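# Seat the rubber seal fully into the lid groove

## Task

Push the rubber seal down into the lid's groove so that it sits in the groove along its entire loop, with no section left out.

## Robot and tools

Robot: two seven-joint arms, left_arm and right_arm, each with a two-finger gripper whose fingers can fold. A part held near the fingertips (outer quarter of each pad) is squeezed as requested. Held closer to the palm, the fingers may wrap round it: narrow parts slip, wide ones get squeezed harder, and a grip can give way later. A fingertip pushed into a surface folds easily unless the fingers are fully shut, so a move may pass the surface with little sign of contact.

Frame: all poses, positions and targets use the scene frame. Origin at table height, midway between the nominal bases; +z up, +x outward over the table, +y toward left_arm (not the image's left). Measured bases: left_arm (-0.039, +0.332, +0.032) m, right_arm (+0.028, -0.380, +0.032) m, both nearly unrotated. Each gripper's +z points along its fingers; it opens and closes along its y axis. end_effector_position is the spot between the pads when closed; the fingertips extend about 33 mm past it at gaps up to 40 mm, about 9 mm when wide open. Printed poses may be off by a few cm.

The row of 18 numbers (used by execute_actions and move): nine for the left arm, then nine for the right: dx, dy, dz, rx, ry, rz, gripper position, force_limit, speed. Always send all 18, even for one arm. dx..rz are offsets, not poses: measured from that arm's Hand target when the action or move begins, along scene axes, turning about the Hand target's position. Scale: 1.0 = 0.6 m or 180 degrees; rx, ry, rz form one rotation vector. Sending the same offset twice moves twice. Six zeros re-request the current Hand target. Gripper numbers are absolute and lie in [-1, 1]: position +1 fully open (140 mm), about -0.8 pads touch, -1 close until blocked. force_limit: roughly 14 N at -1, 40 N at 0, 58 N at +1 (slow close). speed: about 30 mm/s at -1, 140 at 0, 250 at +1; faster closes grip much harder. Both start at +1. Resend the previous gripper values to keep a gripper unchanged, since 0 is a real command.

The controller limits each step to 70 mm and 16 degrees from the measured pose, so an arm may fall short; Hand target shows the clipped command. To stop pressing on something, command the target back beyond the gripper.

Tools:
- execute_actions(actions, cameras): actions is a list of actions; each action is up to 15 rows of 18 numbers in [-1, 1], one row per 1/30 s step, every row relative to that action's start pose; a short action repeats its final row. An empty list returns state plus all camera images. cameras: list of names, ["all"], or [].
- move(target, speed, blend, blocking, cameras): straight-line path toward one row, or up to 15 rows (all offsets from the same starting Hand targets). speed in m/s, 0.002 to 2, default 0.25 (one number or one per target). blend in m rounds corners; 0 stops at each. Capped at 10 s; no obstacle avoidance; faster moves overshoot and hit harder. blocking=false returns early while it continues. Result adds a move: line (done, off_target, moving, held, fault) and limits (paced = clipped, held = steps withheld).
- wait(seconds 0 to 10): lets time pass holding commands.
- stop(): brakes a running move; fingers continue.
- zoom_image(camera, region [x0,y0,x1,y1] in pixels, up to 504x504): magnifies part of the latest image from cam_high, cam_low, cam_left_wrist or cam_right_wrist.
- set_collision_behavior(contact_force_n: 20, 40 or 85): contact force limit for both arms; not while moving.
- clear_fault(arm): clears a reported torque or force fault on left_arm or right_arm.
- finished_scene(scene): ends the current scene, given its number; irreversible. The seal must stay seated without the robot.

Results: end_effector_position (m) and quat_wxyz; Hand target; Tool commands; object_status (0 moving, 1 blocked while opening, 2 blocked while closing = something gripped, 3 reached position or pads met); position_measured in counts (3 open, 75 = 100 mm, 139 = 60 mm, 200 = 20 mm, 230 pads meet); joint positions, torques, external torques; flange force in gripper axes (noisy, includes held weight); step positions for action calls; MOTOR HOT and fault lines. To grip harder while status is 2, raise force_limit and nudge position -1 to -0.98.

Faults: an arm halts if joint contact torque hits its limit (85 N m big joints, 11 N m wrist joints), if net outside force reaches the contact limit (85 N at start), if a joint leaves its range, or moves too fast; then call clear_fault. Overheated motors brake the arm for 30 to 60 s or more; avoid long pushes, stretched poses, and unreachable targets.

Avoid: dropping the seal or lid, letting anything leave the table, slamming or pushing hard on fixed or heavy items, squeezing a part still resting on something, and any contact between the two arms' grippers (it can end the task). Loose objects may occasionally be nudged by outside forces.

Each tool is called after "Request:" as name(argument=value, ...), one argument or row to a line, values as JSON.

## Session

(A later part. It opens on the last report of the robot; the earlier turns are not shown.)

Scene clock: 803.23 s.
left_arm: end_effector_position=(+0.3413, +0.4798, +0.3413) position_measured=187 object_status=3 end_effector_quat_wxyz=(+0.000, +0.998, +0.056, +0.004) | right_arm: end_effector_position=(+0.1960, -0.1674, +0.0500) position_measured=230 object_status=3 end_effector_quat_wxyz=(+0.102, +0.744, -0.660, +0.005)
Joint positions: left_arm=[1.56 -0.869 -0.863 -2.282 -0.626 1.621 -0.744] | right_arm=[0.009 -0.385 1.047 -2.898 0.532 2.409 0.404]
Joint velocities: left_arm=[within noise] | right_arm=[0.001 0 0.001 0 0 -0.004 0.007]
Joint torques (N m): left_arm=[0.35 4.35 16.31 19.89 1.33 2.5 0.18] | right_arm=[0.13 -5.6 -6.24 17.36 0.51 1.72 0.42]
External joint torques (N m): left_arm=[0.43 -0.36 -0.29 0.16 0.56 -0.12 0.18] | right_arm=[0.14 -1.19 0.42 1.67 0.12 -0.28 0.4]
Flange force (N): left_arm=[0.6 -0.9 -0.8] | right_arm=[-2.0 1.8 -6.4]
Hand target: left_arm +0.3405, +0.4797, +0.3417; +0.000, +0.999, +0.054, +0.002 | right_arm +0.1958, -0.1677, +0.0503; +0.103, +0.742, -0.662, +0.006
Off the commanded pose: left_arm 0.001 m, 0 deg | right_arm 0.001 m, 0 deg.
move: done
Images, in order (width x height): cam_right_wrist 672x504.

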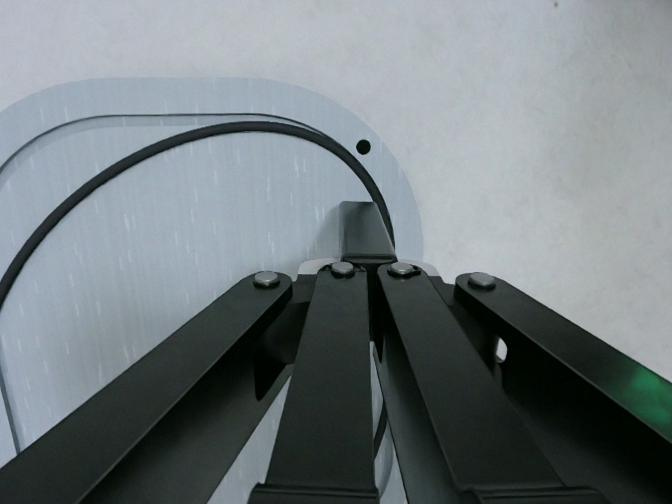

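Request:
move(
  target=[
    [0,0,0,0,0,0,-0.46,1,0,0.0115,-0.0465,-0.005,0,0,0,-1,-0.5,-1],
    [0,0,0,0,0,0,-0.46,1,0,0.0115,-0.0465,-0.02,0,0,0,-1,-0.5,-1],
    [0,0,0,0,0,0,-0.46,1,0,0.0245,-0.0565,-0.005,0,0,0,-1,-0.5,-1],
    [0,0,0,0,0,0,-0.46,1,0,0.0245,-0.0565,-0.02,0,0,0,-1,-0.5,-1],
    [0,0,0,0,0,0,-0.46,1,0,0.0402,-0.0645,-0.005,0,0,0,-1,-0.5,-1],
    [0,0,0,0,0,0,-0.46,1,0,0.0402,-0.0645,-0.02,0,0,0,-1,-0.5,-1],
    [0,0,0,0,0,0,-0.46,1,0,0.0402,-0.02,0,0,0,0,-1,-0.5,-1],
  ],
  speed=[0.1,0.03,0.08,0.03,0.08,0.03,0.1],
  cameras=["cam_right_wrist"],
)

Request:
zoom_image(
  camera="cam_right_wrist",
  region=[180, 60, 440, 270],
)

Scene clock: 816.53 s.
left_arm: end_effector_position=(+0.3413, +0.4798, +0.3413) position_measured=187 object_status=3 end_effector_quat_wxyz=(+0.000, +0.998, +0.056, +0.004) | right_arm: end_effector_position=(+0.2201, -0.1797, +0.0500) position_measured=230 object_status=3 end_effector_quat_wxyz=(+0.102, +0.745, -0.659, +0.006)
Joint positions: left_arm=[1.56 -0.869 -0.863 -2.282 -0.626 1.621 -0.744] | right_arm=[-0.077 -0.352 1.038 -2.883 0.467 2.429 0.369]
Joint velocities: left_arm=[within noise] | right_arm=[-0.001 -0.001 -0.001 -0.001 0 -0.001 0.006]
Joint torques (N m): left_arm=[0.38 4.39 16.35 19.9 1.32 2.49 0.17] | right_arm=[0.08 -6.39 -5.82 17.55 0.53 1.69 0.43]
External joint torques (N m): left_arm=[0.39 -0.39 -0.3 0.2 0.54 -0.13 0.17] | right_arm=[0.09 -1.31 0.38 1.72 0.13 -0.3 0.41]
Flange force (N): left_arm=[0.6 -0.7 -0.8] | right_arm=[-1.9 1.6 -7.0]
Hand target: left_arm +0.3405, +0.4797, +0.3417; +0.000, +0.999, +0.054, +0.002 | right_arm +0.2199, -0.1797, +0.0503; +0.103, +0.742, -0.662, +0.006
Off the commanded pose: left_arm 0.001 m, 0 deg | right_arm 0.000 m, 0 deg.
move: done
Images, in order (width x height): cam_right_wrist 672x504.

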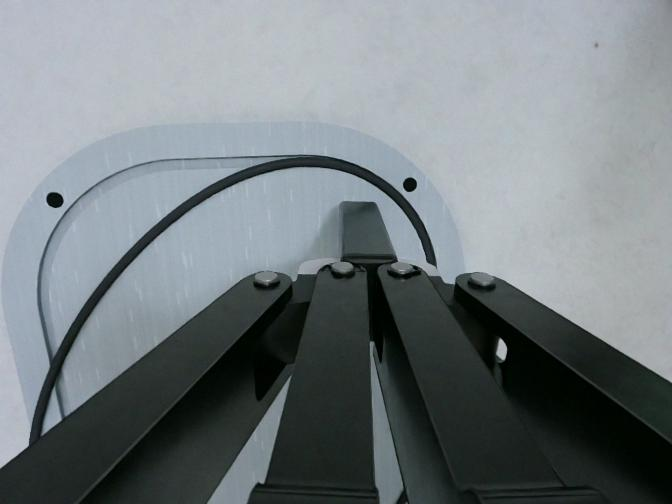

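Scaled by 1.938 from the camera's 672x504 image, which has a finer 960x720 frame.

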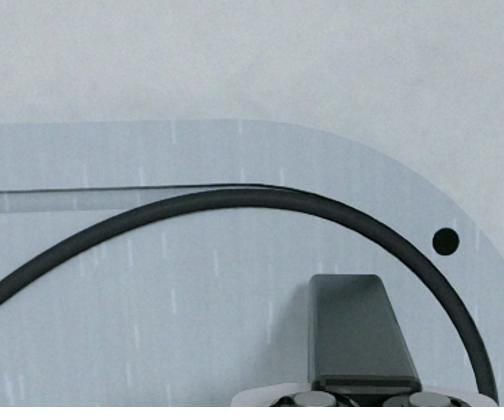

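Request:
move(
  target=[
    [0,0,0,0,0,0,-0.46,1,0,0.0157,-0.05,-0.005,0,0,0,-1,-0.5,-1],
    [0,0,0,0,0,0,-0.46,1,0,0.0157,-0.05,-0.02,0,0,0,-1,-0.5,-1],
    [0,0,0,0,0,0,-0.46,1,0,0.0382,-0.0535,-0.005,0,0,0,-1,-0.5,-1],
    [0,0,0,0,0,0,-0.46,1,0,0.0382,-0.0535,-0.02,0,0,0,-1,-0.5,-1],
  ],
  speed=[0.1,0.03,0.08,0.03],
  cameras=["cam_right_wrist"],
)

Request:
zoom_image(
  camera="cam_right_wrist",
  region=[180, 100, 440, 270],
)

Scene clock: 827.37 s.
left_arm: end_effector_position=(+0.3413, +0.4798, +0.3413) position_measured=187 object_status=3 end_effector_quat_wxyz=(+0.000, +0.998, +0.056, +0.004) | right_arm: end_effector_position=(+0.2409, -0.2116, +0.0405) position_measured=230 object_status=3 end_effector_quat_wxyz=(+0.107, +0.744, -0.660, +0.004)
Joint positions: left_arm=[1.56 -0.869 -0.863 -2.282 -0.626 1.621 -0.744] | right_arm=[-0.18 -0.304 1.017 -2.903 0.39 2.483 0.316]
Joint torques (N m): left_arm=[0.37 4.37 16.33 19.97 1.32 2.5 0.2] | right_arm=[-1.22 -2.79 -4.04 13.06 0.15 4.75 0.5]
External joint torques (N m): left_arm=[0.31 -0.49 -0.41 0.31 0.54 -0.13 0.2] | right_arm=[-1.27 3.37 1.16 -2.4 -0.22 2.75 0.48]
Flange force (N): left_arm=[0.8 -0.5 -0.9] | right_arm=[-11.0 -21.5 38.2]
Hand target: left_arm +0.3405, +0.4797, +0.3417; +0.000, +0.999, +0.054, +0.002 | right_arm +0.2428, -0.2118, +0.0383; +0.103, +0.742, -0.662, +0.006
Off the commanded pose: left_arm 0.001 m, 0 deg | right_arm 0.003 m, 1 deg.
move: done
Images, in order (width x height): cam_right_wrist 672x504.

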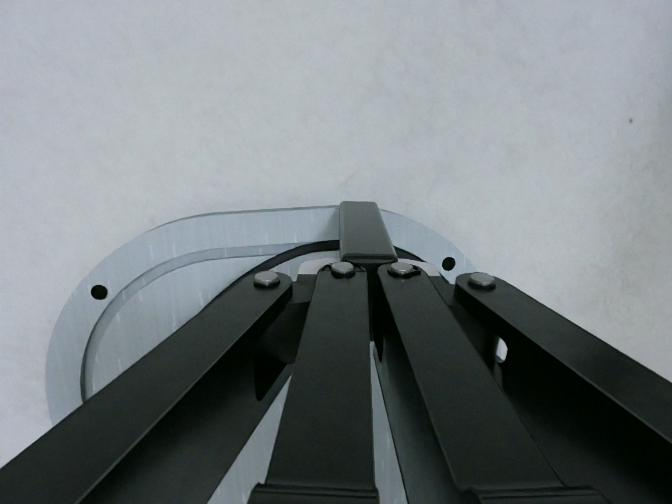

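Scaled by 1.938 from the camera's 672x504 image, which has a finer 960x720 frame.

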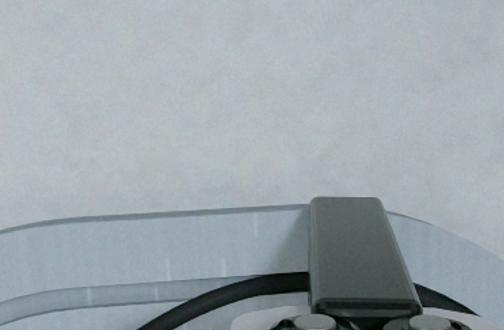

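Request:
move(
  target=[
    [0,0,0,0,0,0,-0.46,1,0,0,0.0,0.0145,0,0,0,-1,-0.5,-1],
    [0,0,0,0,0,0,-0.46,1,0,-0.0602,0.037,0.0145,0,0,0,-1,-0.5,-1],
    [0,0,0,0,0,0,-0.46,1,0,-0.0602,0.037,-0.0005,0,0,0,-1,-0.5,-1],
    [0,0,0,0,0,0,-0.46,1,0,-0.0488,0.0303,0.0145,0,0,0,-1,-0.5,-1],
    [0,0,0,0,0,0,-0.46,1,0,-0.0488,0.0303,-0.0005,0,0,0,-1,-0.5,-1],
    [0,0,0,0,0,0,-0.46,1,0,-0.0348,0.024,0.0145,0,0,0,-1,-0.5,-1],
    [0,0,0,0,0,0,-0.46,1,0,-0.0348,0.024,-0.0005,0,0,0,-1,-0.5,-1],
  ],
  speed=[0.08,0.1,0.03,0.08,0.03,0.08,0.03],
  cameras=["cam_right_wrist"],
)

Request:
zoom_image(
  camera="cam_right_wrist",
  region=[180, 100, 440, 270],
)

Scene clock: 843.87 s.
left_arm: end_effector_position=(+0.3413, +0.4798, +0.3413) position_measured=187 object_status=3 end_effector_quat_wxyz=(+0.000, +0.998, +0.056, +0.004) | right_arm: end_effector_position=(+0.2198, -0.1973, +0.0404) position_measured=230 object_status=3 end_effector_quat_wxyz=(+0.107, +0.742, -0.661, +0.004)
Joint positions: left_arm=[1.56 -0.869 -0.863 -2.282 -0.626 1.621 -0.744] | right_arm=[-0.111 -0.336 1.044 -2.914 0.464 2.462 0.343]
Joint torques (N m): left_arm=[0.33 4.38 16.33 19.93 1.34 2.51 0.2] | right_arm=[-1.54 -1.42 -3.89 12.71 0.35 5.06 0.32]
External joint torques (N m): left_arm=[0.42 -0.38 -0.32 0.14 0.58 -0.13 0.2] | right_arm=[-1.53 3.68 1.9 -2.51 -0.03 3.08 0.3]
Flange force (N): left_arm=[0.5 -0.8 -0.7] | right_arm=[-14.6 -24.7 43.8]
Hand target: left_arm +0.3405, +0.4797, +0.3417; +0.000, +0.999, +0.054, +0.002 | right_arm +0.2219, -0.1974, +0.0380; +0.103, +0.742, -0.662, +0.006
Off the commanded pose: left_arm 0.001 m, 0 deg | right_arm 0.003 m, 1 deg.
move: done
Images, in order (width x height): cam_right_wrist 672x504.

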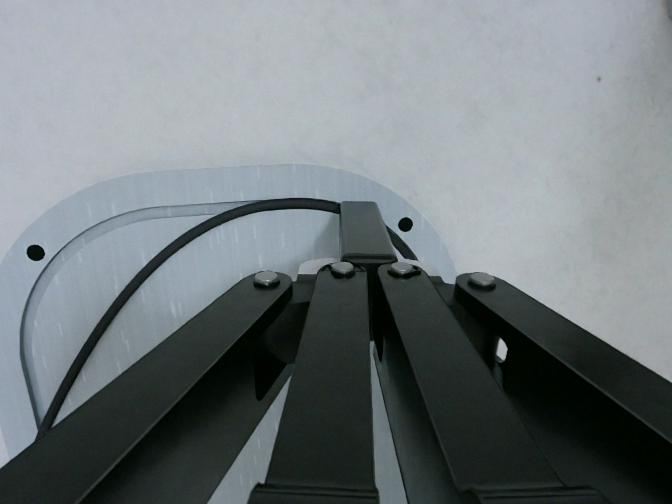

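Scaled by 1.938 from the camera's 672x504 image, which has a finer 960x720 frame.

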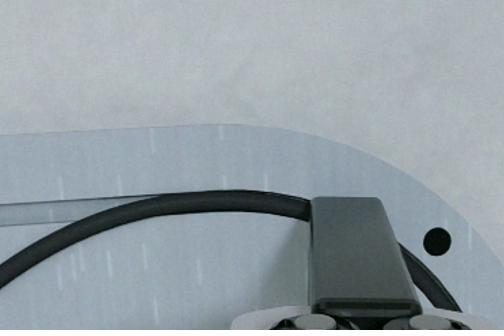

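Request:
move(
  target=[
    [0,0,0,0,0,0,-0.46,1,0,0.014,-0.0038,0.0145,0,0,0,-1,-0.5,-1],
    [0,0,0,0,0,0,-0.46,1,0,0.014,-0.0038,-0.0005,0,0,0,-1,-0.5,-1],
    [0,0,0,0,0,0,-0.46,1,0,0.0348,-0.0057,0.0145,0,0,0,-1,-0.5,-1],
    [0,0,0,0,0,0,-0.46,1,0,0.0348,-0.0057,-0.0005,0,0,0,-1,-0.5,-1],
    [0,0,0,0,0,0,-0.46,1,0,0.0538,-0.005,0.0145,0,0,0,-1,-0.5,-1],
    [0,0,0,0,0,0,-0.46,1,0,0.0538,-0.005,-0.0005,0,0,0,-1,-0.5,-1],
  ],
  speed=[0.08,0.03,0.08,0.03,0.08,0.03],
  cameras=["cam_right_wrist"],
)

Request:
zoom_image(
  camera="cam_right_wrist",
  region=[180, 100, 440, 270],
)

Scene clock: 854.77 s.
left_arm: end_effector_position=(+0.3413, +0.4798, +0.3413) position_measured=187 object_status=3 end_effector_quat_wxyz=(+0.000, +0.998, +0.056, +0.004) | right_arm: end_effector_position=(+0.2524, -0.2002, +0.0404) position_measured=230 object_status=3 end_effector_quat_wxyz=(+0.107, +0.744, -0.659, +0.004)
Joint positions: left_arm=[1.56 -0.869 -0.863 -2.282 -0.626 1.621 -0.744] | right_arm=[-0.285 -0.267 1.108 -2.854 0.353 2.482 0.34]
Joint torques (N m): left_arm=[0.32 4.38 16.35 19.9 1.35 2.5 0.18] | right_arm=[-1.85 -1.72 -3.85 12.07 0.13 5.17 0.53]
External joint torques (N m): left_arm=[0.2 -0.49 -0.5 0.21 0.56 -0.15 0.18] | right_arm=[-1.88 3.67 1.22 -3.53 -0.24 3.2 0.51]
Flange force (N): left_arm=[0.6 -0.3 -0.6] | right_arm=[0.0 0.0 0.0]
Hand target: left_arm +0.3405, +0.4797, +0.3417; +0.000, +0.999, +0.054, +0.002 | right_arm +0.2542, -0.2004, +0.0377; +0.103, +0.742, -0.662, +0.006
Off the commanded pose: left_arm 0.001 m, 0 deg | right_arm 0.003 m, 1 deg.
move: done
Images, in order (width x height): cam_right_wrist 672x504.

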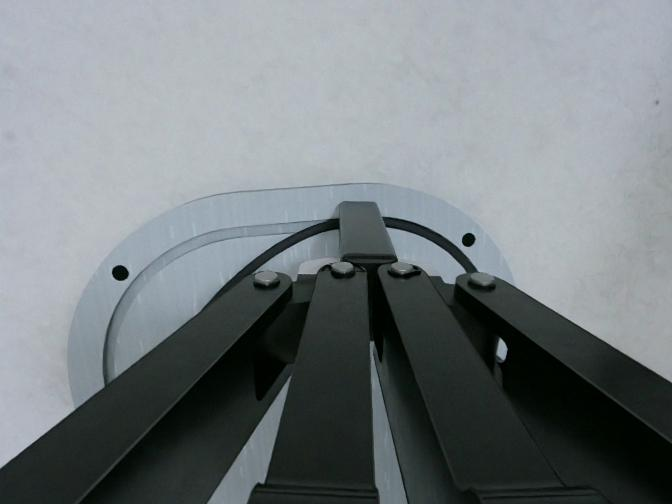

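Scaled by 1.938 from the camera's 672x504 image, which has a finer 960x720 frame.

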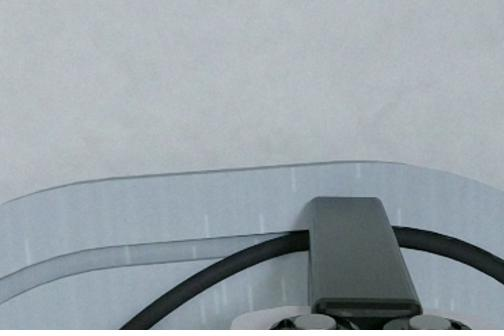

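Request:
move(
  target=[
    [0,0,0,0,0,0,-0.46,1,0,0.0145,0.0003,0.015,0,0,0,-1,-0.5,-1],
    [0,0,0,0,0,0,-0.46,1,0,0.0145,0.0003,0.0003,0,0,0,-1,-0.5,-1],
    [0,0,0,0,0,0,-0.46,1,0,0.029,0.002,0.015,0,0,0,-1,-0.5,-1],
    [0,0,0,0,0,0,-0.46,1,0,0.029,0.002,0.0003,0,0,0,-1,-0.5,-1],
    [0,0,0,0,0,0,-0.46,1,0,0.0435,0.0038,0.015,0,0,0,-1,-0.5,-1],
    [0,0,0,0,0,0,-0.46,1,0,0.0435,0.0038,0.0003,0,0,0,-1,-0.5,-1],
  ],
  speed=[0.08,0.03,0.08,0.03,0.08,0.03],
  cameras=["cam_right_wrist"],
)

Request:
zoom_image(
  camera="cam_right_wrist",
  region=[180, 100, 440, 270],
)

Scene clock: 864.07 s.
left_arm: end_effector_position=(+0.3413, +0.4798, +0.3413) position_measured=187 object_status=3 end_effector_quat_wxyz=(+0.000, +0.998, +0.056, +0.004) | right_arm: end_effector_position=(+0.2786, -0.1979, +0.0405) position_measured=230 object_status=3 end_effector_quat_wxyz=(+0.108, +0.745, -0.658, +0.005)
Joint positions: left_arm=[1.56 -0.869 -0.863 -2.282 -0.626 1.621 -0.744] | right_arm=[-0.458 -0.2 1.206 -2.792 0.246 2.49 0.372]
Joint velocities: left_arm=[within noise] | right_arm=[-0.001 0 -0.001 0.001 0.001 -0.001 0.006]
Joint torques (N m): left_arm=[0.4 4.39 16.3 19.9 1.32 2.51 0.2] | right_arm=[-2.23 -1.34 -3.63 11.92 -0.15 5.08 0.67]
External joint torques (N m): left_arm=[0.36 -0.46 -0.42 0.21 0.55 -0.12 0.2] | right_arm=[-2.27 3.32 0.57 -4.08 -0.51 3.11 0.65]
Flange force (N): left_arm=[0.7 -0.6 -0.7] | right_arm=[0.0 0.0 0.0]
Hand target: left_arm +0.3405, +0.4797, +0.3417; +0.000, +0.999, +0.054, +0.002 | right_arm +0.2803, -0.1981, +0.0379; +0.103, +0.742, -0.662, +0.006
Off the commanded pose: left_arm 0.001 m, 0 deg | right_arm 0.003 m, 1 deg.
move: done
Images, in order (width x height): cam_right_wrist 672x504.

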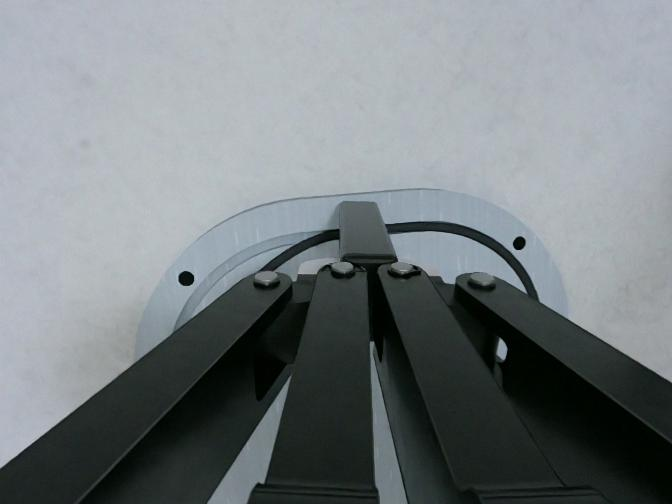

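Scaled by 1.938 from the camera's 672x504 image, which has a finer 960x720 frame.

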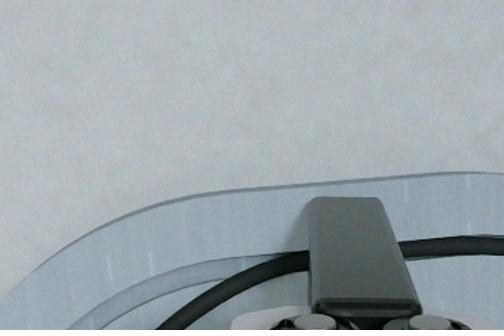

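Request:
move(
  target=[
    [0,0,0,0,0,0,-0.46,1,0,0,0,0.07,0,0,0,-1,-0.5,-1],
    [0,0,0,0,0,0,-0.46,1,0,0,0,0.1,0.05,-0.043,0,-1,-0.5,-1],
  ],
  speed=0.15,
)

Request:
move(
  target=[0,0,0,0,0,0,-0.46,1,0,0.03,-0.05,0.05,0,0,0.6,-1,-0.5,-1],
  speed=0.4,
  cameras=["cam_right_wrist"],
)

Scene clock: 880.43 s.
left_arm: end_effector_position=(+0.3413, +0.4798, +0.3413) position_measured=187 object_status=3 end_effector_quat_wxyz=(+0.000, +0.998, +0.056, +0.004) | right_arm: end_effector_position=(+0.2800, -0.1979, +0.0983) position_measured=230 object_status=3 end_effector_quat_wxyz=(+0.000, +0.743, -0.669, +0.004)
Joint positions: left_arm=[1.56 -0.869 -0.863 -2.282 -0.626 1.621 -0.744] | right_arm=[0.051 -0.561 0.742 -2.96 0.577 2.442 0.13]
Joint velocities: left_arm=[within noise] | right_arm=[-0.001 -0.001 0 0 0 0.001 -0.006]
Joint torques (N m): left_arm=[0.36 4.37 16.34 19.94 1.32 2.49 0.23] | right_arm=[0.87 -5.37 -7.43 19.48 0.61 2.6 -0.35]
External joint torques (N m): left_arm=[0.34 -0.43 -0.42 0.23 0.54 -0.14 0.23] | right_arm=[0.86 0.18 -0.46 0.89 0.12 0.02 -0.35]
Flange force (N): left_arm=[0.7 -0.7 -0.7] | right_arm=[-0.1 0.5 -1.2]
Hand target: left_arm +0.3405, +0.4797, +0.3417; +0.000, +0.999, +0.054, +0.002 | right_arm +0.2803, -0.1981, +0.0979; +0.000, +0.746, -0.666, +0.004
Off the commanded pose: left_arm 0.001 m, 0 deg | right_arm 0.001 m, 0 deg.
move: done

Scene clock: 884.33 s.
left_arm: end_effector_position=(+0.3413, +0.4798, +0.3413) position_measured=187 object_status=3 end_effector_quat_wxyz=(+0.000, +0.998, +0.056, +0.004) | right_arm: end_effector_position=(+0.2980, -0.2276, +0.1272) position_measured=230 object_status=3 end_effector_quat_wxyz=(-0.005, +0.978, +0.206, +0.002)
Joint positions: left_arm=[1.56 -0.869 -0.863 -2.282 -0.626 1.621 -0.744] | right_arm=[0.695 -0.568 -0.212 -2.968 -0.159 2.411 -1.367]
Joint velocities: left_arm=[within noise] | right_arm=[0.001 0.001 0 0 -0.001 0.001 -0.006]
Joint torques (N m): left_arm=[0.37 4.4 16.3 19.88 1.33 2.48 0.19] | right_arm=[0.85 -10.23 1.21 22.84 0.28 2.35 -0.2]
External joint torques (N m): left_arm=[0.39 -0.36 -0.44 0.1 0.56 -0.16 0.19] | right_arm=[0.87 -0.98 -0.28 1.61 -0.3 -0.32 -0.2]
Flange force (N): left_arm=[0.7 -0.7 -0.5] | right_arm=[0.8 -0.1 -5.8]
Hand target: left_arm +0.3405, +0.4797, +0.3417; +0.000, +0.999, +0.054, +0.002 | right_arm +0.2983, -0.2281, +0.1279; -0.004, +0.977, +0.212, +0.002
Off the commanded pose: left_arm 0.001 m, 0 deg | right_arm 0.001 m, 1 deg.
move: done
Images, in order (width x height): cam_right_wrist 672x504.

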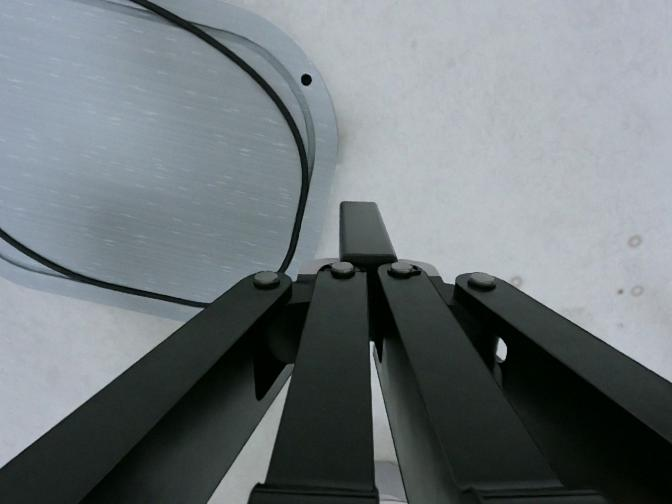

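Request:
execute_actions(
  actions=[],
  cameras=["cam_high","cam_low"],
)

Scene clock: 891.33 s.
left_arm: end_effector_position=(+0.3413, +0.4798, +0.3413) position_measured=187 object_status=3 end_effector_quat_wxyz=(+0.000, +0.998, +0.056, +0.004) | right_arm: end_effector_position=(+0.2980, -0.2276, +0.1272) position_measured=230 object_status=3 end_effector_quat_wxyz=(-0.005, +0.978, +0.207, +0.002)
Joint positions: left_arm=[1.56 -0.869 -0.863 -2.282 -0.626 1.621 -0.744] | right_arm=[0.695 -0.568 -0.212 -2.968 -0.159 2.411 -1.368]
Joint velocities: within noise
Joint torques (N m): left_arm=[0.38 4.38 16.31 19.9 1.32 2.51 0.18] | right_arm=[0.88 -10.22 1.25 22.84 0.29 2.34 -0.22]
External joint torques (N m): left_arm=[0.33 -0.39 -0.45 0.12 0.54 -0.14 0.18] | right_arm=[0.88 -0.91 -0.29 1.59 -0.29 -0.35 -0.22]
Flange force (N): left_arm=[0.7 -0.6 -0.5] | right_arm=[1.1 -0.1 -5.6]
Hand target: left_arm +0.3405, +0.4797, +0.3417; +0.000, +0.999, +0.054, +0.002 | right_arm +0.2983, -0.2281, +0.1279; -0.004, +0.977, +0.212, +0.002
Tool commands: left_gripper/position=-0.46 left_gripper/force_limit=+1.0 left_gripper/speed=+0.0 right_gripper/position=-1.0 right_gripper/force_limit=-0.5 right_gripper/speed=-1.0
Off the commanded pose: left_arm 0.001 m, 0 deg | right_arm 0.001 m, 1 deg.
Images, in order (width x height): cam_high 672x504, cam_low 672x504.

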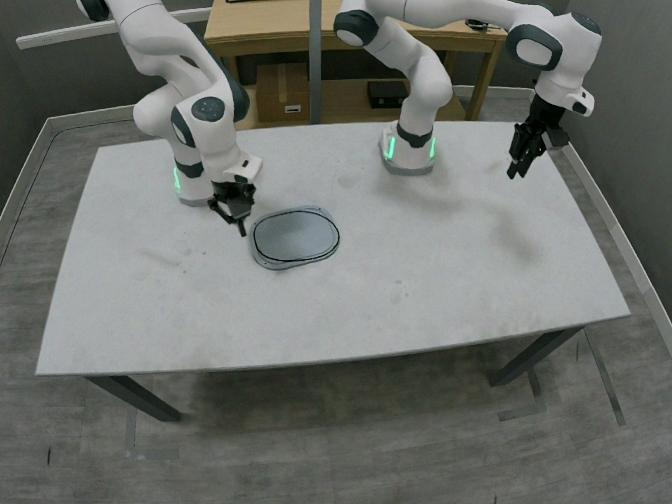

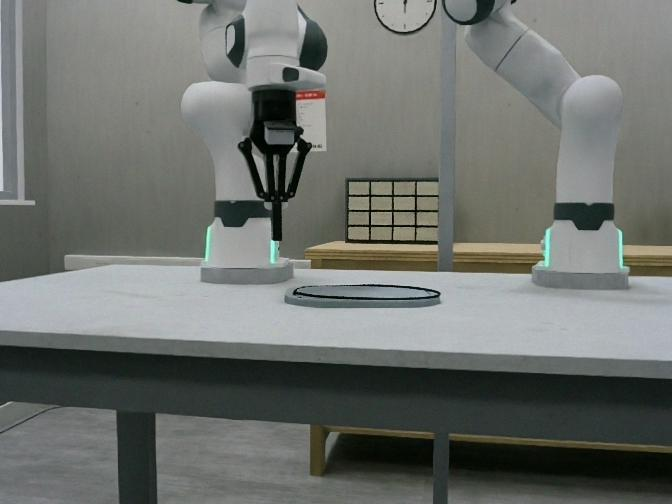

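Request:
execute_actions(
  actions=[],
  cameras=["cam_right_wrist"],
)

Request:
zoom_image(
  camera="cam_right_wrist",
  region=[200, 40, 400, 280],
)

Request:
zoom_image(
  camera="cam_right_wrist",
  region=[0, 200, 260, 330],
)

Scene clock: 901.23 s.
left_arm: end_effector_position=(+0.3413, +0.4798, +0.3413) position_measured=187 object_status=3 end_effector_quat_wxyz=(+0.000, +0.998, +0.056, +0.004) | right_arm: end_effector_position=(+0.2980, -0.2276, +0.1272) position_measured=230 object_status=3 end_effector_quat_wxyz=(-0.005, +0.978, +0.207, +0.002)
Joint positions: left_arm=[1.56 -0.869 -0.863 -2.282 -0.626 1.621 -0.744] | right_arm=[0.695 -0.568 -0.212 -2.968 -0.159 2.411 -1.368]
Joint velocities: within noise
Joint torques (N m): left_arm=[0.42 4.42 16.35 19.96 1.32 2.49 0.19] | right_arm=[0.91 -10.26 1.25 22.85 0.28 2.35 -0.2]
External joint torques (N m): left_arm=[0.4 -0.4 -0.39 0.25 0.54 -0.15 0.19] | right_arm=[0.93 -1.04 -0.24 1.69 -0.3 -0.31 -0.2]
Flange force (N): left_arm=[0.9 -0.8 -0.9] | right_arm=[0.8 -0.3 -6.0]
Hand target: left_arm +0.3405, +0.4797, +0.3417; +0.000, +0.999, +0.054, +0.002 | right_arm +0.2983, -0.2281, +0.1279; -0.004, +0.977, +0.212, +0.002
Tool commands: left_gripper/position=-0.46 left_gripper/force_limit=+1.0 left_gripper/speed=+0.0 right_gripper/position=-1.0 right_gripper/force_limit=-0.5 right_gripper/speed=-1.0
Off the commanded pose: left_arm 0.001 m, 0 deg | right_arm 0.001 m, 1 deg.
Images, in order (width x height): cam_right_wrist 672x504.

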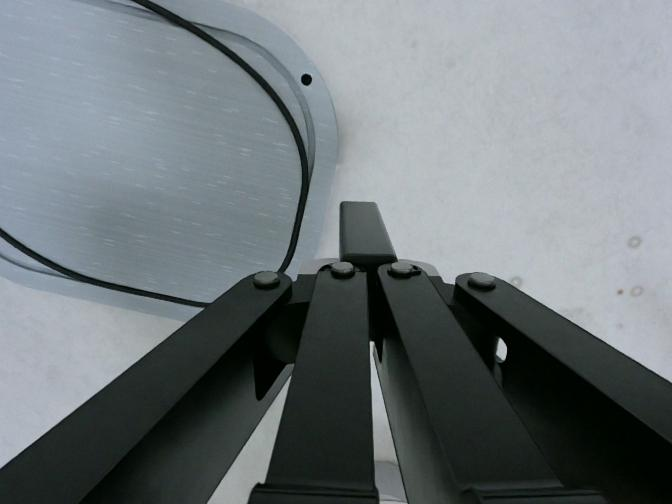

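Scaled by 2.100 from the camera's 672x504 image, which has a finer 960x720 frame.

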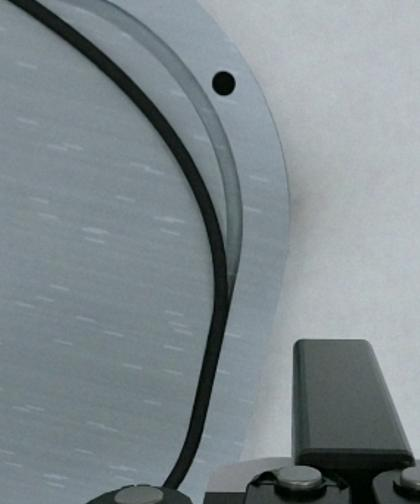

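Scaled by 1.938 from the camera's 672x504 image, which has a finer 960x720 frame.

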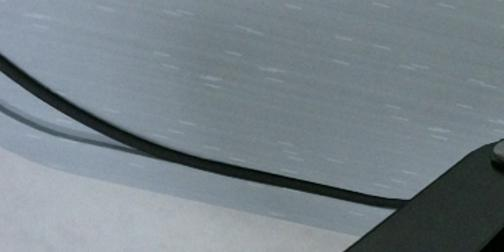

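Request:
move(
  target=[
    [0,0,0,0,0,0,-0.46,1,0,-0.0312,0.0227,-0.13,0,0,0,-1,-0.5,-1],
    [0,0,0,0,0,0,-0.46,1,0,-0.0312,0.0227,-0.149,0,0,0,-1,-0.5,-1],
    [0,0,0,0,0,0,-0.46,1,0,-0.0147,0.0243,-0.135,0,0,0,-1,-0.5,-1],
    [0,0,0,0,0,0,-0.46,1,0,-0.0147,0.0243,-0.149,0,0,0,-1,-0.5,-1],
  ],
  speed=[0.15,0.03,0.08,0.03],
  cameras=["cam_right_wrist"],
)

Request:
zoom_image(
  camera="cam_right_wrist",
  region=[260, 90, 440, 270],
)

Scene clock: 918.67 s.
left_arm: end_effector_position=(+0.3413, +0.4798, +0.3413) position_measured=187 object_status=3 end_effector_quat_wxyz=(+0.000, +0.998, +0.056, +0.004) | right_arm: end_effector_position=(+0.2891, -0.2141, +0.0398) position_measured=230 object_status=3 end_effector_quat_wxyz=(-0.003, +0.978, +0.210, +0.001)
Joint positions: left_arm=[1.56 -0.869 -0.863 -2.282 -0.626 1.621 -0.744] | right_arm=[0.766 -0.223 -0.234 -3.012 -0.139 2.796 -1.341]
Joint velocities: left_arm=[within noise] | right_arm=[0.001 0 -0.002 -0.001 -0.002 0.004 -0.002]
Joint torques (N m): left_arm=[0.33 4.37 16.31 19.91 1.33 2.51 0.16] | right_arm=[2.2 -11.66 0.63 16.06 0.67 3.49 -0.19]
External joint torques (N m): left_arm=[0.37 -0.41 -0.38 0.16 0.56 -0.12 0.16] | right_arm=[2.24 3.6 -0.02 0.62 0.38 0.83 -0.19]
Flange force (N): left_arm=[0.6 -0.7 -0.6] | right_arm=[15.0 -6.3 23.3]
Hand target: left_arm +0.3405, +0.4797, +0.3417; +0.000, +0.999, +0.054, +0.002 | right_arm +0.2895, -0.2135, +0.0385; -0.004, +0.977, +0.212, +0.002
Off the commanded pose: left_arm 0.001 m, 0 deg | right_arm 0.001 m, 0 deg.
move: done
Images, in order (width x height): cam_right_wrist 672x504.

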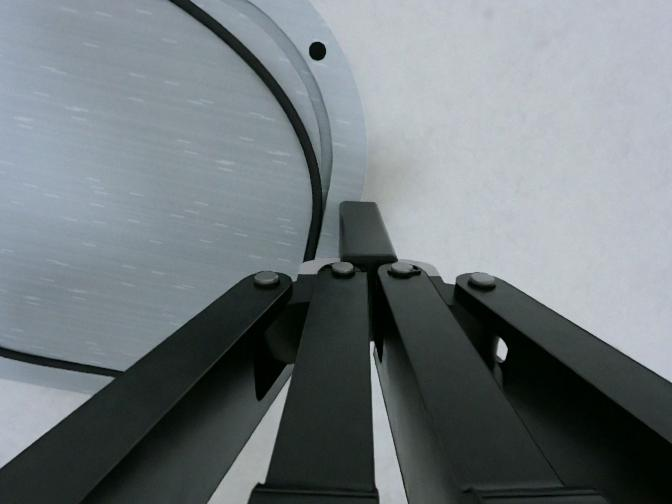

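Scaled by 2.800 from the camera's 672x504 image, which has a finer 960x720 frame.

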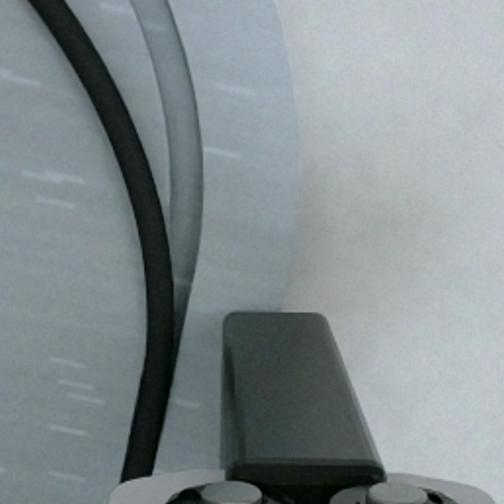

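Request:
move(
  target=[
    [0,0,0,0,0,0,-0.46,1,0,0,0,0.015,0,0,0,-1,-0.5,-1],
    [0,0,0,0,0,0,-0.46,1,0,-0.0028,0.0223,0.012,0,0,0,-1,-0.5,-1],
    [0,0,0,0,0,0,-0.46,1,0,-0.0028,0.0223,-0.0005,0,0,0,-1,-0.5,-1],
  ],
  speed=[0.08,0.08,0.03],
  cameras=["cam_right_wrist"],
)

Request:
zoom_image(
  camera="cam_right_wrist",
  region=[260, 90, 440, 270],
)

Scene clock: 927.80 s.
left_arm: end_effector_position=(+0.3413, +0.4798, +0.3413) position_measured=187 object_status=3 end_effector_quat_wxyz=(+0.000, +0.998, +0.056, +0.004) | right_arm: end_effector_position=(+0.2894, -0.2002, +0.0404) position_measured=230 object_status=3 end_effector_quat_wxyz=(-0.004, +0.977, +0.214, +0.003)
Joint positions: left_arm=[1.56 -0.869 -0.863 -2.282 -0.626 1.621 -0.744] | right_arm=[0.791 -0.205 -0.215 -2.993 -0.115 2.8 -1.328]
Joint velocities: left_arm=[within noise] | right_arm=[-0.001 0 0 0.001 0 0.003 0]
Joint torques (N m): left_arm=[0.41 4.36 16.29 19.92 1.33 2.52 0.22] | right_arm=[1.9 -11.93 1.38 15.31 0.9 3.11 0.31]
External joint torques (N m): left_arm=[0.41 -0.44 -0.44 0.15 0.55 -0.13 0.22] | right_arm=[1.92 4.07 0.8 -0.16 0.62 0.44 0.31]
Flange force (N): left_arm=[0.7 -0.7 -0.5] | right_arm=[11.9 -8.3 22.2]
Hand target: left_arm +0.3405, +0.4797, +0.3417; +0.000, +0.999, +0.054, +0.002 | right_arm +0.2878, -0.2001, +0.0382; -0.004, +0.977, +0.212, +0.002
Off the commanded pose: left_arm 0.001 m, 0 deg | right_arm 0.003 m, 0 deg.
move: done
Images, in order (width x height): cam_right_wrist 672x504.

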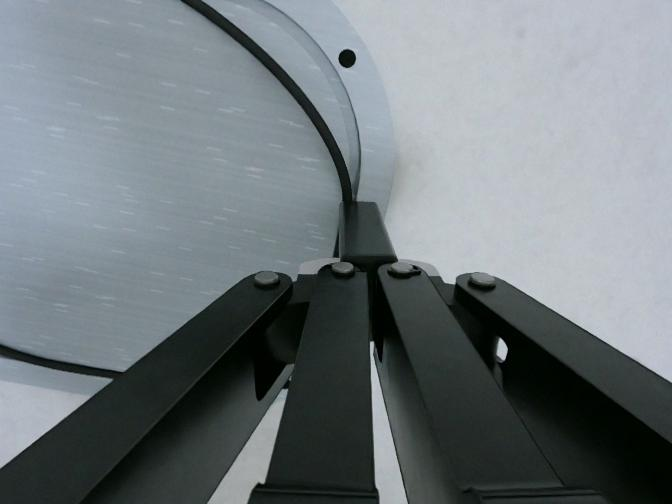

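Scaled by 2.800 from the camera's 672x504 image, which has a finer 960x720 frame.

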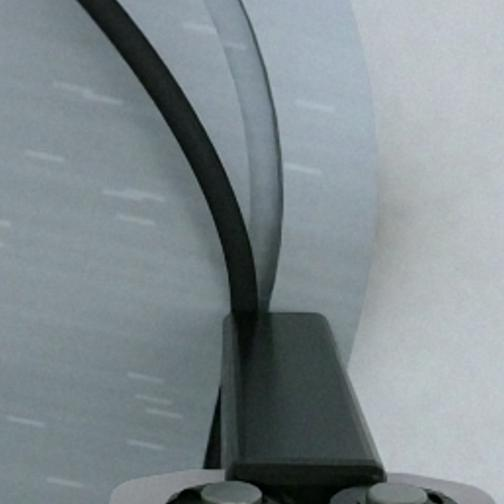

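Request:
move(
  target=[
    [0,0,0,0,0,0,-0.46,1,0,-0.0165,0.0033,0.014,0,0,0,-1,-0.5,-1],
    [0,0,0,0,0,0,-0.46,1,0,-0.0165,0.0033,-0.0003,0,0,0,-1,-0.5,-1],
    [0,0,0,0,0,0,-0.46,1,0,0,0.005,0.014,0,0,0,-1,-0.5,-1],
    [0,0,0,0,0,0,-0.46,1,0,0,0.005,-0.0003,0,0,0,-1,-0.5,-1],
    [0,0,0,0,0,0,-0.46,1,0,0.0158,0.009,0.014,0,0,0,-1,-0.5,-1],
    [0,0,0,0,0,0,-0.46,1,0,0.0158,0.009,-0.0003,0,0,0,-1,-0.5,-1],
  ],
  speed=[0.08,0.03,0.08,0.03,0.08,0.03],
  cameras=["cam_right_wrist"],
)

Request:
zoom_image(
  camera="cam_right_wrist",
  region=[260, 90, 440, 270],
)

Scene clock: 940.17 s.
left_arm: end_effector_position=(+0.3413, +0.4798, +0.3413) position_measured=187 object_status=3 end_effector_quat_wxyz=(+0.000, +0.998, +0.056, +0.004) | right_arm: end_effector_position=(+0.2977, -0.1942, +0.0403) position_measured=230 object_status=3 end_effector_quat_wxyz=(-0.004, +0.978, +0.210, +0.003)
Joint positions: left_arm=[1.56 -0.869 -0.863 -2.282 -0.626 1.621 -0.744] | right_arm=[0.811 -0.176 -0.229 -2.961 -0.103 2.796 -1.326]
Joint velocities: left_arm=[within noise] | right_arm=[0 0.001 0 -0.001 -0.001 0.003 -0.003]
Joint torques (N m): left_arm=[0.36 4.42 16.29 19.93 1.32 2.5 0.17] | right_arm=[1.03 -12.87 0.51 15.79 0.82 3.27 -0.24]
External joint torques (N m): left_arm=[0.41 -0.31 -0.37 0.16 0.55 -0.14 0.17] | right_arm=[1 4.25 -0.1 0.19 0.54 0.59 -0.24]
Flange force (N): left_arm=[0.9 -0.9 -0.7] | right_arm=[13.6 -3.8 23.1]
Hand target: left_arm +0.3405, +0.4797, +0.3417; +0.000, +0.999, +0.054, +0.002 | right_arm +0.2973, -0.1947, +0.0380; -0.004, +0.977, +0.212, +0.002
Off the commanded pose: left_arm 0.001 m, 0 deg | right_arm 0.002 m, 0 deg.
move: done
Images, in order (width x height): cam_right_wrist 672x504.

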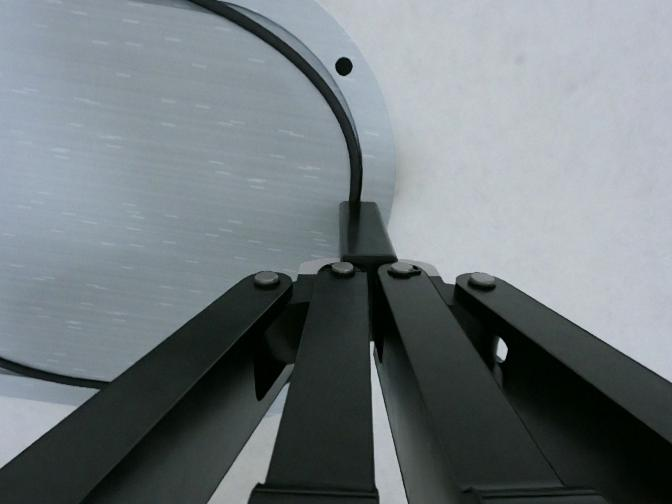

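Scaled by 2.800 from the camera's 672x504 image, which has a finer 960x720 frame.

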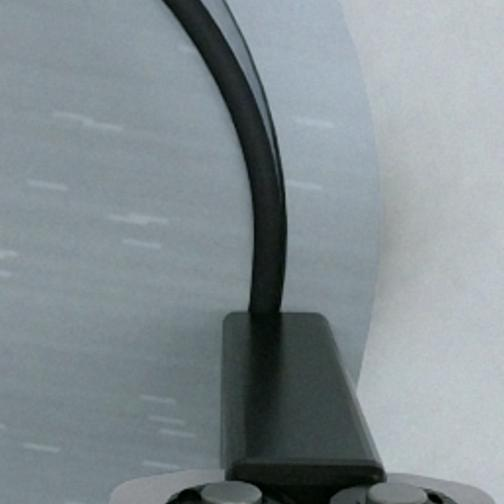

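Request:
move(
  target=[
    [0,0,0,0,0,0,-0.46,1,0,0.0153,0.0065,0.014,0,0,0,-1,-0.5,-1],
    [0,0,0,0,0,0,-0.46,1,0,0.0153,0.0065,-0.0003,0,0,0,-1,-0.5,-1],
    [0,0,0,0,0,0,-0.46,1,0,0.0293,0.0152,0.014,0,0,0,-1,-0.5,-1],
    [0,0,0,0,0,0,-0.46,1,0,0.0293,0.0152,-0.0003,0,0,0,-1,-0.5,-1],
  ],
  speed=[0.08,0.03,0.08,0.03],
  cameras=["cam_right_wrist"],
)

Request:
zoom_image(
  camera="cam_right_wrist",
  region=[260, 90, 440, 270],
)

Scene clock: 948.67 s.
left_arm: end_effector_position=(+0.3413, +0.4798, +0.3413) position_measured=187 object_status=3 end_effector_quat_wxyz=(+0.000, +0.998, +0.056, +0.004) | right_arm: end_effector_position=(+0.3151, -0.1851, +0.0402) position_measured=230 object_status=3 end_effector_quat_wxyz=(-0.004, +0.978, +0.210, +0.003)
Joint positions: left_arm=[1.56 -0.869 -0.863 -2.282 -0.626 1.621 -0.744] | right_arm=[0.841 -0.124 -0.255 -2.901 -0.075 2.788 -1.35]
Joint velocities: left_arm=[within noise] | right_arm=[0 0.001 -0.001 0 0.001 0.004 -0.006]
Joint torques (N m): left_arm=[0.33 4.35 16.3 19.95 1.33 2.51 0.2] | right_arm=[1.32 -14.4 -0.07 16.06 0.74 3.24 -0.27]
External joint torques (N m): left_arm=[0.34 -0.47 -0.37 0.25 0.55 -0.12 0.2] | right_arm=[1.31 4.57 -0.6 0.29 0.44 0.57 -0.27]
Flange force (N): left_arm=[0.6 -0.6 -0.8] | right_arm=[14.5 -3.0 23.6]
Hand target: left_arm +0.3405, +0.4797, +0.3417; +0.000, +0.999, +0.054, +0.002 | right_arm +0.3149, -0.1856, +0.0378; -0.004, +0.977, +0.212, +0.002
Off the commanded pose: left_arm 0.001 m, 0 deg | right_arm 0.002 m, 0 deg.
move: done
Images, in order (width x height): cam_right_wrist 672x504.

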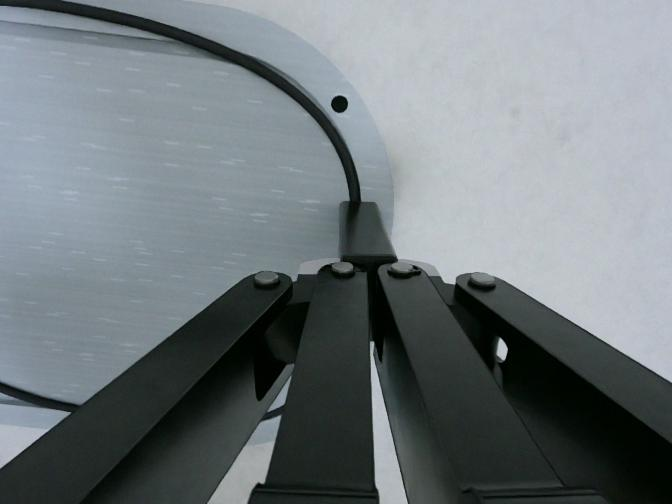

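Scaled by 2.800 from the camera's 672x504 image, which has a finer 960x720 frame.

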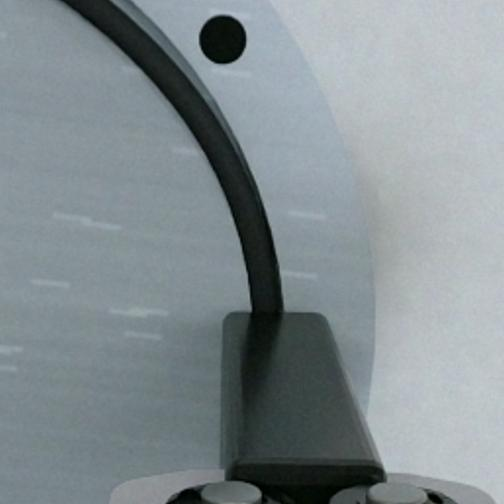

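Request:
move(
  target=[
    [0,0,0,0,0,0,-0.46,1,0,0.0125,0.0105,0.014,0,0,0,-1,-0.5,-1],
    [0,0,0,0,0,0,-0.46,1,0,0.0125,0.0105,-0.0002,0,0,0,-1,-0.5,-1],
    [0,0,0,0,0,0,-0.46,1,0,0.0235,0.0228,0.014,0,0,0,-1,-0.5,-1],
    [0,0,0,0,0,0,-0.46,1,0,0.0235,0.0228,-0.0002,0,0,0,-1,-0.5,-1],
  ],
  speed=[0.08,0.03,0.08,0.03],
  cameras=["cam_right_wrist"],
)

Request:
zoom_image(
  camera="cam_right_wrist",
  region=[260, 90, 440, 270],
)

Scene clock: 956.93 s.
left_arm: end_effector_position=(+0.3413, +0.4798, +0.3413) position_measured=187 object_status=3 end_effector_quat_wxyz=(+0.000, +0.998, +0.056, +0.004) | right_arm: end_effector_position=(+0.3291, -0.1716, +0.0400) position_measured=230 object_status=3 end_effector_quat_wxyz=(-0.004, +0.978, +0.209, +0.002)
Joint positions: left_arm=[1.56 -0.869 -0.863 -2.282 -0.626 1.621 -0.744] | right_arm=[0.864 -0.074 -0.259 -2.842 -0.038 2.777 -1.365]
Joint velocities: left_arm=[within noise] | right_arm=[0.001 0 -0.001 -0.001 0.003 0.004 -0.008]
Joint torques (N m): left_arm=[0.37 4.38 16.34 19.98 1.33 2.48 0.18] | right_arm=[1.15 -16.83 0.23 16.45 0.81 3.25 -0.21]
External joint torques (N m): left_arm=[0.34 -0.4 -0.42 0.25 0.55 -0.16 0.18] | right_arm=[1.11 4.08 -0.14 0.4 0.51 0.57 -0.21]
Flange force (N): left_arm=[0.9 -0.7 -0.9] | right_arm=[12.4 -3.1 20.0]
Hand target: left_arm +0.3405, +0.4797, +0.3417; +0.000, +0.999, +0.054, +0.002 | right_arm +0.3290, -0.1719, +0.0377; -0.004, +0.977, +0.212, +0.002
Off the commanded pose: left_arm 0.001 m, 0 deg | right_arm 0.002 m, 0 deg.
move: done
Images, in order (width x height): cam_right_wrist 672x504.

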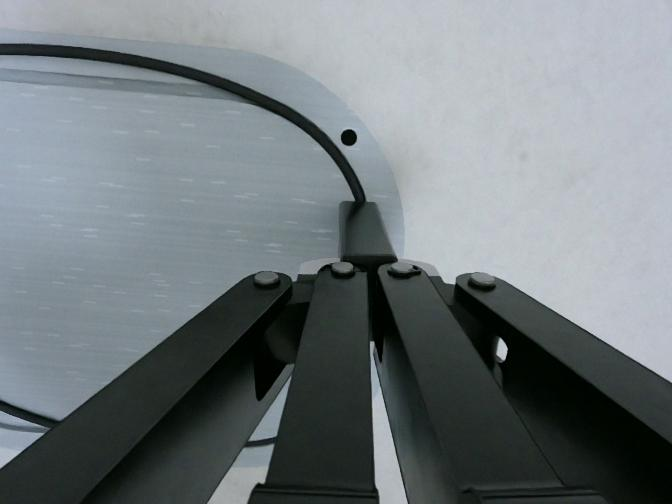

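Scaled by 2.800 from the camera's 672x504 image, which has a finer 960x720 frame.

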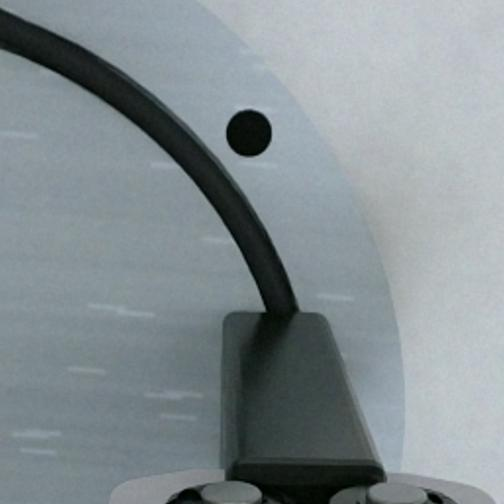

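Request:
move(
  target=[
    [0,0,0,0,0,0,-0.46,1,0,0.009,0.0138,0.014,0,0,0,-1,-0.5,-1],
    [0,0,0,0,0,0,-0.46,1,0,0.009,0.0138,-0.0003,0,0,0,-1,-0.5,-1],
    [0,0,0,0,0,0,-0.46,1,0,0.0157,0.0288,0.014,0,0,0,-1,-0.5,-1],
    [0,0,0,0,0,0,-0.46,1,0,0.0157,0.0288,-0.0005,0,0,0,-1,-0.5,-1],
  ],
  speed=[0.08,0.03,0.08,0.03],
  cameras=["cam_right_wrist"],
)

Request:
zoom_image(
  camera="cam_right_wrist",
  region=[220, 90, 440, 270],
)

Scene clock: 968.17 s.
left_arm: end_effector_position=(+0.3413, +0.4798, +0.3413) position_measured=187 object_status=3 end_effector_quat_wxyz=(+0.000, +0.998, +0.056, +0.004) | right_arm: end_effector_position=(+0.3385, -0.1555, +0.0392) position_measured=230 object_status=3 end_effector_quat_wxyz=(-0.003, +0.978, +0.209, +0.002)
Joint positions: left_arm=[1.56 -0.869 -0.863 -2.282 -0.626 1.621 -0.744] | right_arm=[0.886 -0.029 -0.252 -2.788 -0.006 2.765 -1.367]
Joint velocities: left_arm=[within noise] | right_arm=[0 0.001 -0.001 0.001 0.003 0.004 -0.001]
Joint torques (N m): left_arm=[0.4 4.35 16.34 19.94 1.32 2.49 0.17] | right_arm=[1.38 -18.89 0.64 17.02 0.97 3.3 -0.17]
External joint torques (N m): left_arm=[0.29 -0.52 -0.41 0.28 0.53 -0.15 0.17] | right_arm=[1.35 3.79 0.48 0.74 0.66 0.61 -0.17]
Flange force (N): left_arm=[0.6 -0.4 -0.8] | right_arm=[11.9 -4.4 18.2]
Hand target: left_arm +0.3405, +0.4797, +0.3417; +0.000, +0.999, +0.054, +0.002 | right_arm +0.3384, -0.1547, +0.0374; -0.004, +0.977, +0.212, +0.002
Off the commanded pose: left_arm 0.001 m, 0 deg | right_arm 0.002 m, 0 deg.
move: done
Images, in order (width x height): cam_right_wrist 672x504.

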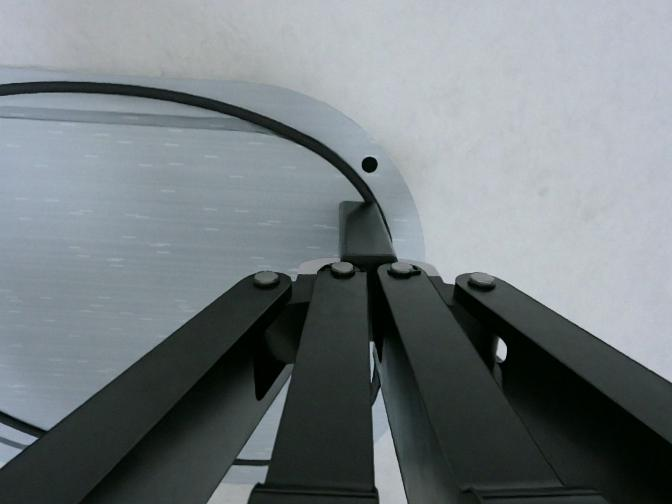

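Scaled by 2.291 from the camera's 672x504 image, which has a finer 960x720 frame.

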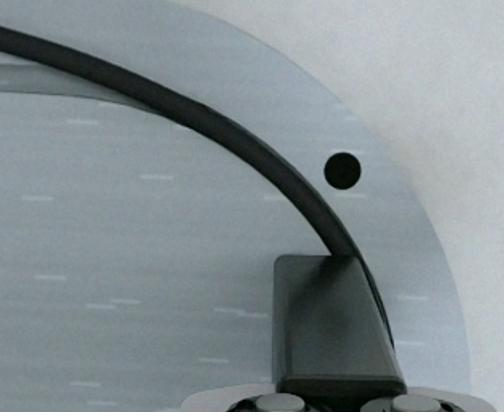

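Request:
move(
  target=[
    [0,0,0,0,0,0,-0.46,1,0,0,0,0.014,0,0,0,-1,-0.5,-1],
    [0,0,0,0,0,0,-0.46,1,0,-0.0017,-0.0257,0.014,0,0,0,-1,-0.5,-1],
    [0,0,0,0,0,0,-0.46,1,0,-0.0017,-0.0257,0.0002,0,0,0,-1,-0.5,-1],
    [0,0,0,0,0,0,-0.46,1,0,0.005,-0.0107,0.014,0,0,0,-1,-0.5,-1],
    [0,0,0,0,0,0,-0.46,1,0,0.005,-0.0107,-0.0002,0,0,0,-1,-0.5,-1],
  ],
  speed=[0.08,0.08,0.03,0.08,0.03],
  cameras=["cam_right_wrist"],
)

Request:
zoom_image(
  camera="cam_right_wrist",
  region=[220, 90, 440, 270],
)

Scene clock: 980.67 s.
left_arm: end_effector_position=(+0.3413, +0.4798, +0.3413) position_measured=187 object_status=3 end_effector_quat_wxyz=(+0.000, +0.998, +0.056, +0.004) | right_arm: end_effector_position=(+0.3420, -0.1612, +0.0398) position_measured=230 object_status=3 end_effector_quat_wxyz=(-0.004, +0.978, +0.209, +0.002)
Joint positions: left_arm=[1.56 -0.869 -0.863 -2.282 -0.626 1.621 -0.744] | right_arm=[0.877 -0.033 -0.262 -2.791 -0.008 2.767 -1.383]
Joint velocities: left_arm=[within noise] | right_arm=[0 0.002 -0.001 -0.002 0.002 0.005 -0.003]
Joint torques (N m): left_arm=[0.39 4.35 16.34 19.95 1.33 2.49 0.22] | right_arm=[1.38 -17.99 0.6 16.69 0.82 3.28 -0.17]
External joint torques (N m): left_arm=[0.5 -0.33 -0.26 0.14 0.56 -0.14 0.22] | right_arm=[1.37 4.54 0.43 0.4 0.51 0.59 -0.17]
Flange force (N): left_arm=[0.6 -1.1 -0.8] | right_arm=[12.7 -4.3 20.7]
Hand target: left_arm +0.3405, +0.4797, +0.3417; +0.000, +0.999, +0.054, +0.002 | right_arm +0.3414, -0.1611, +0.0373; -0.004, +0.977, +0.212, +0.002
Off the commanded pose: left_arm 0.001 m, 0 deg | right_arm 0.003 m, 0 deg.
move: done
Images, in order (width x height): cam_right_wrist 672x504.

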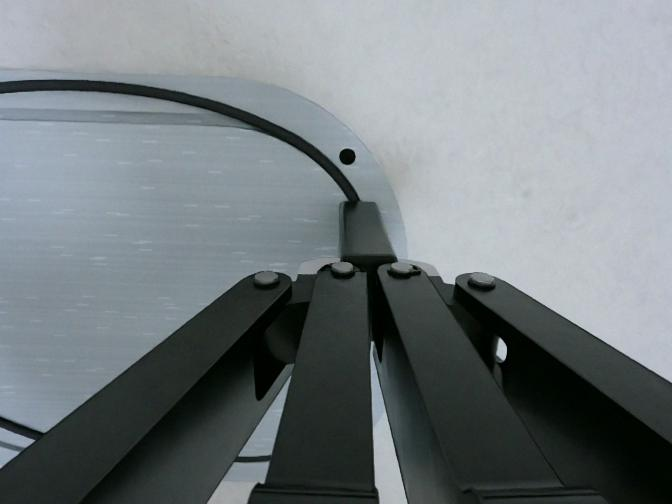

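Scaled by 2.291 from the camera's 672x504 image, which has a finer 960x720 frame.

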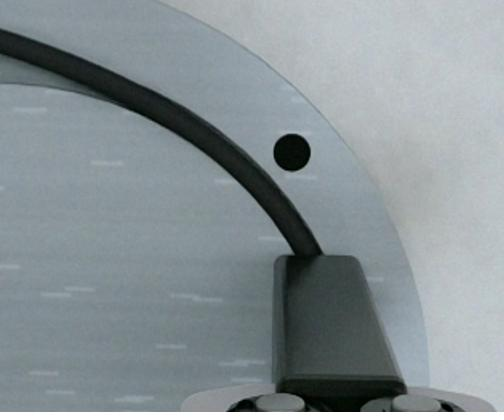

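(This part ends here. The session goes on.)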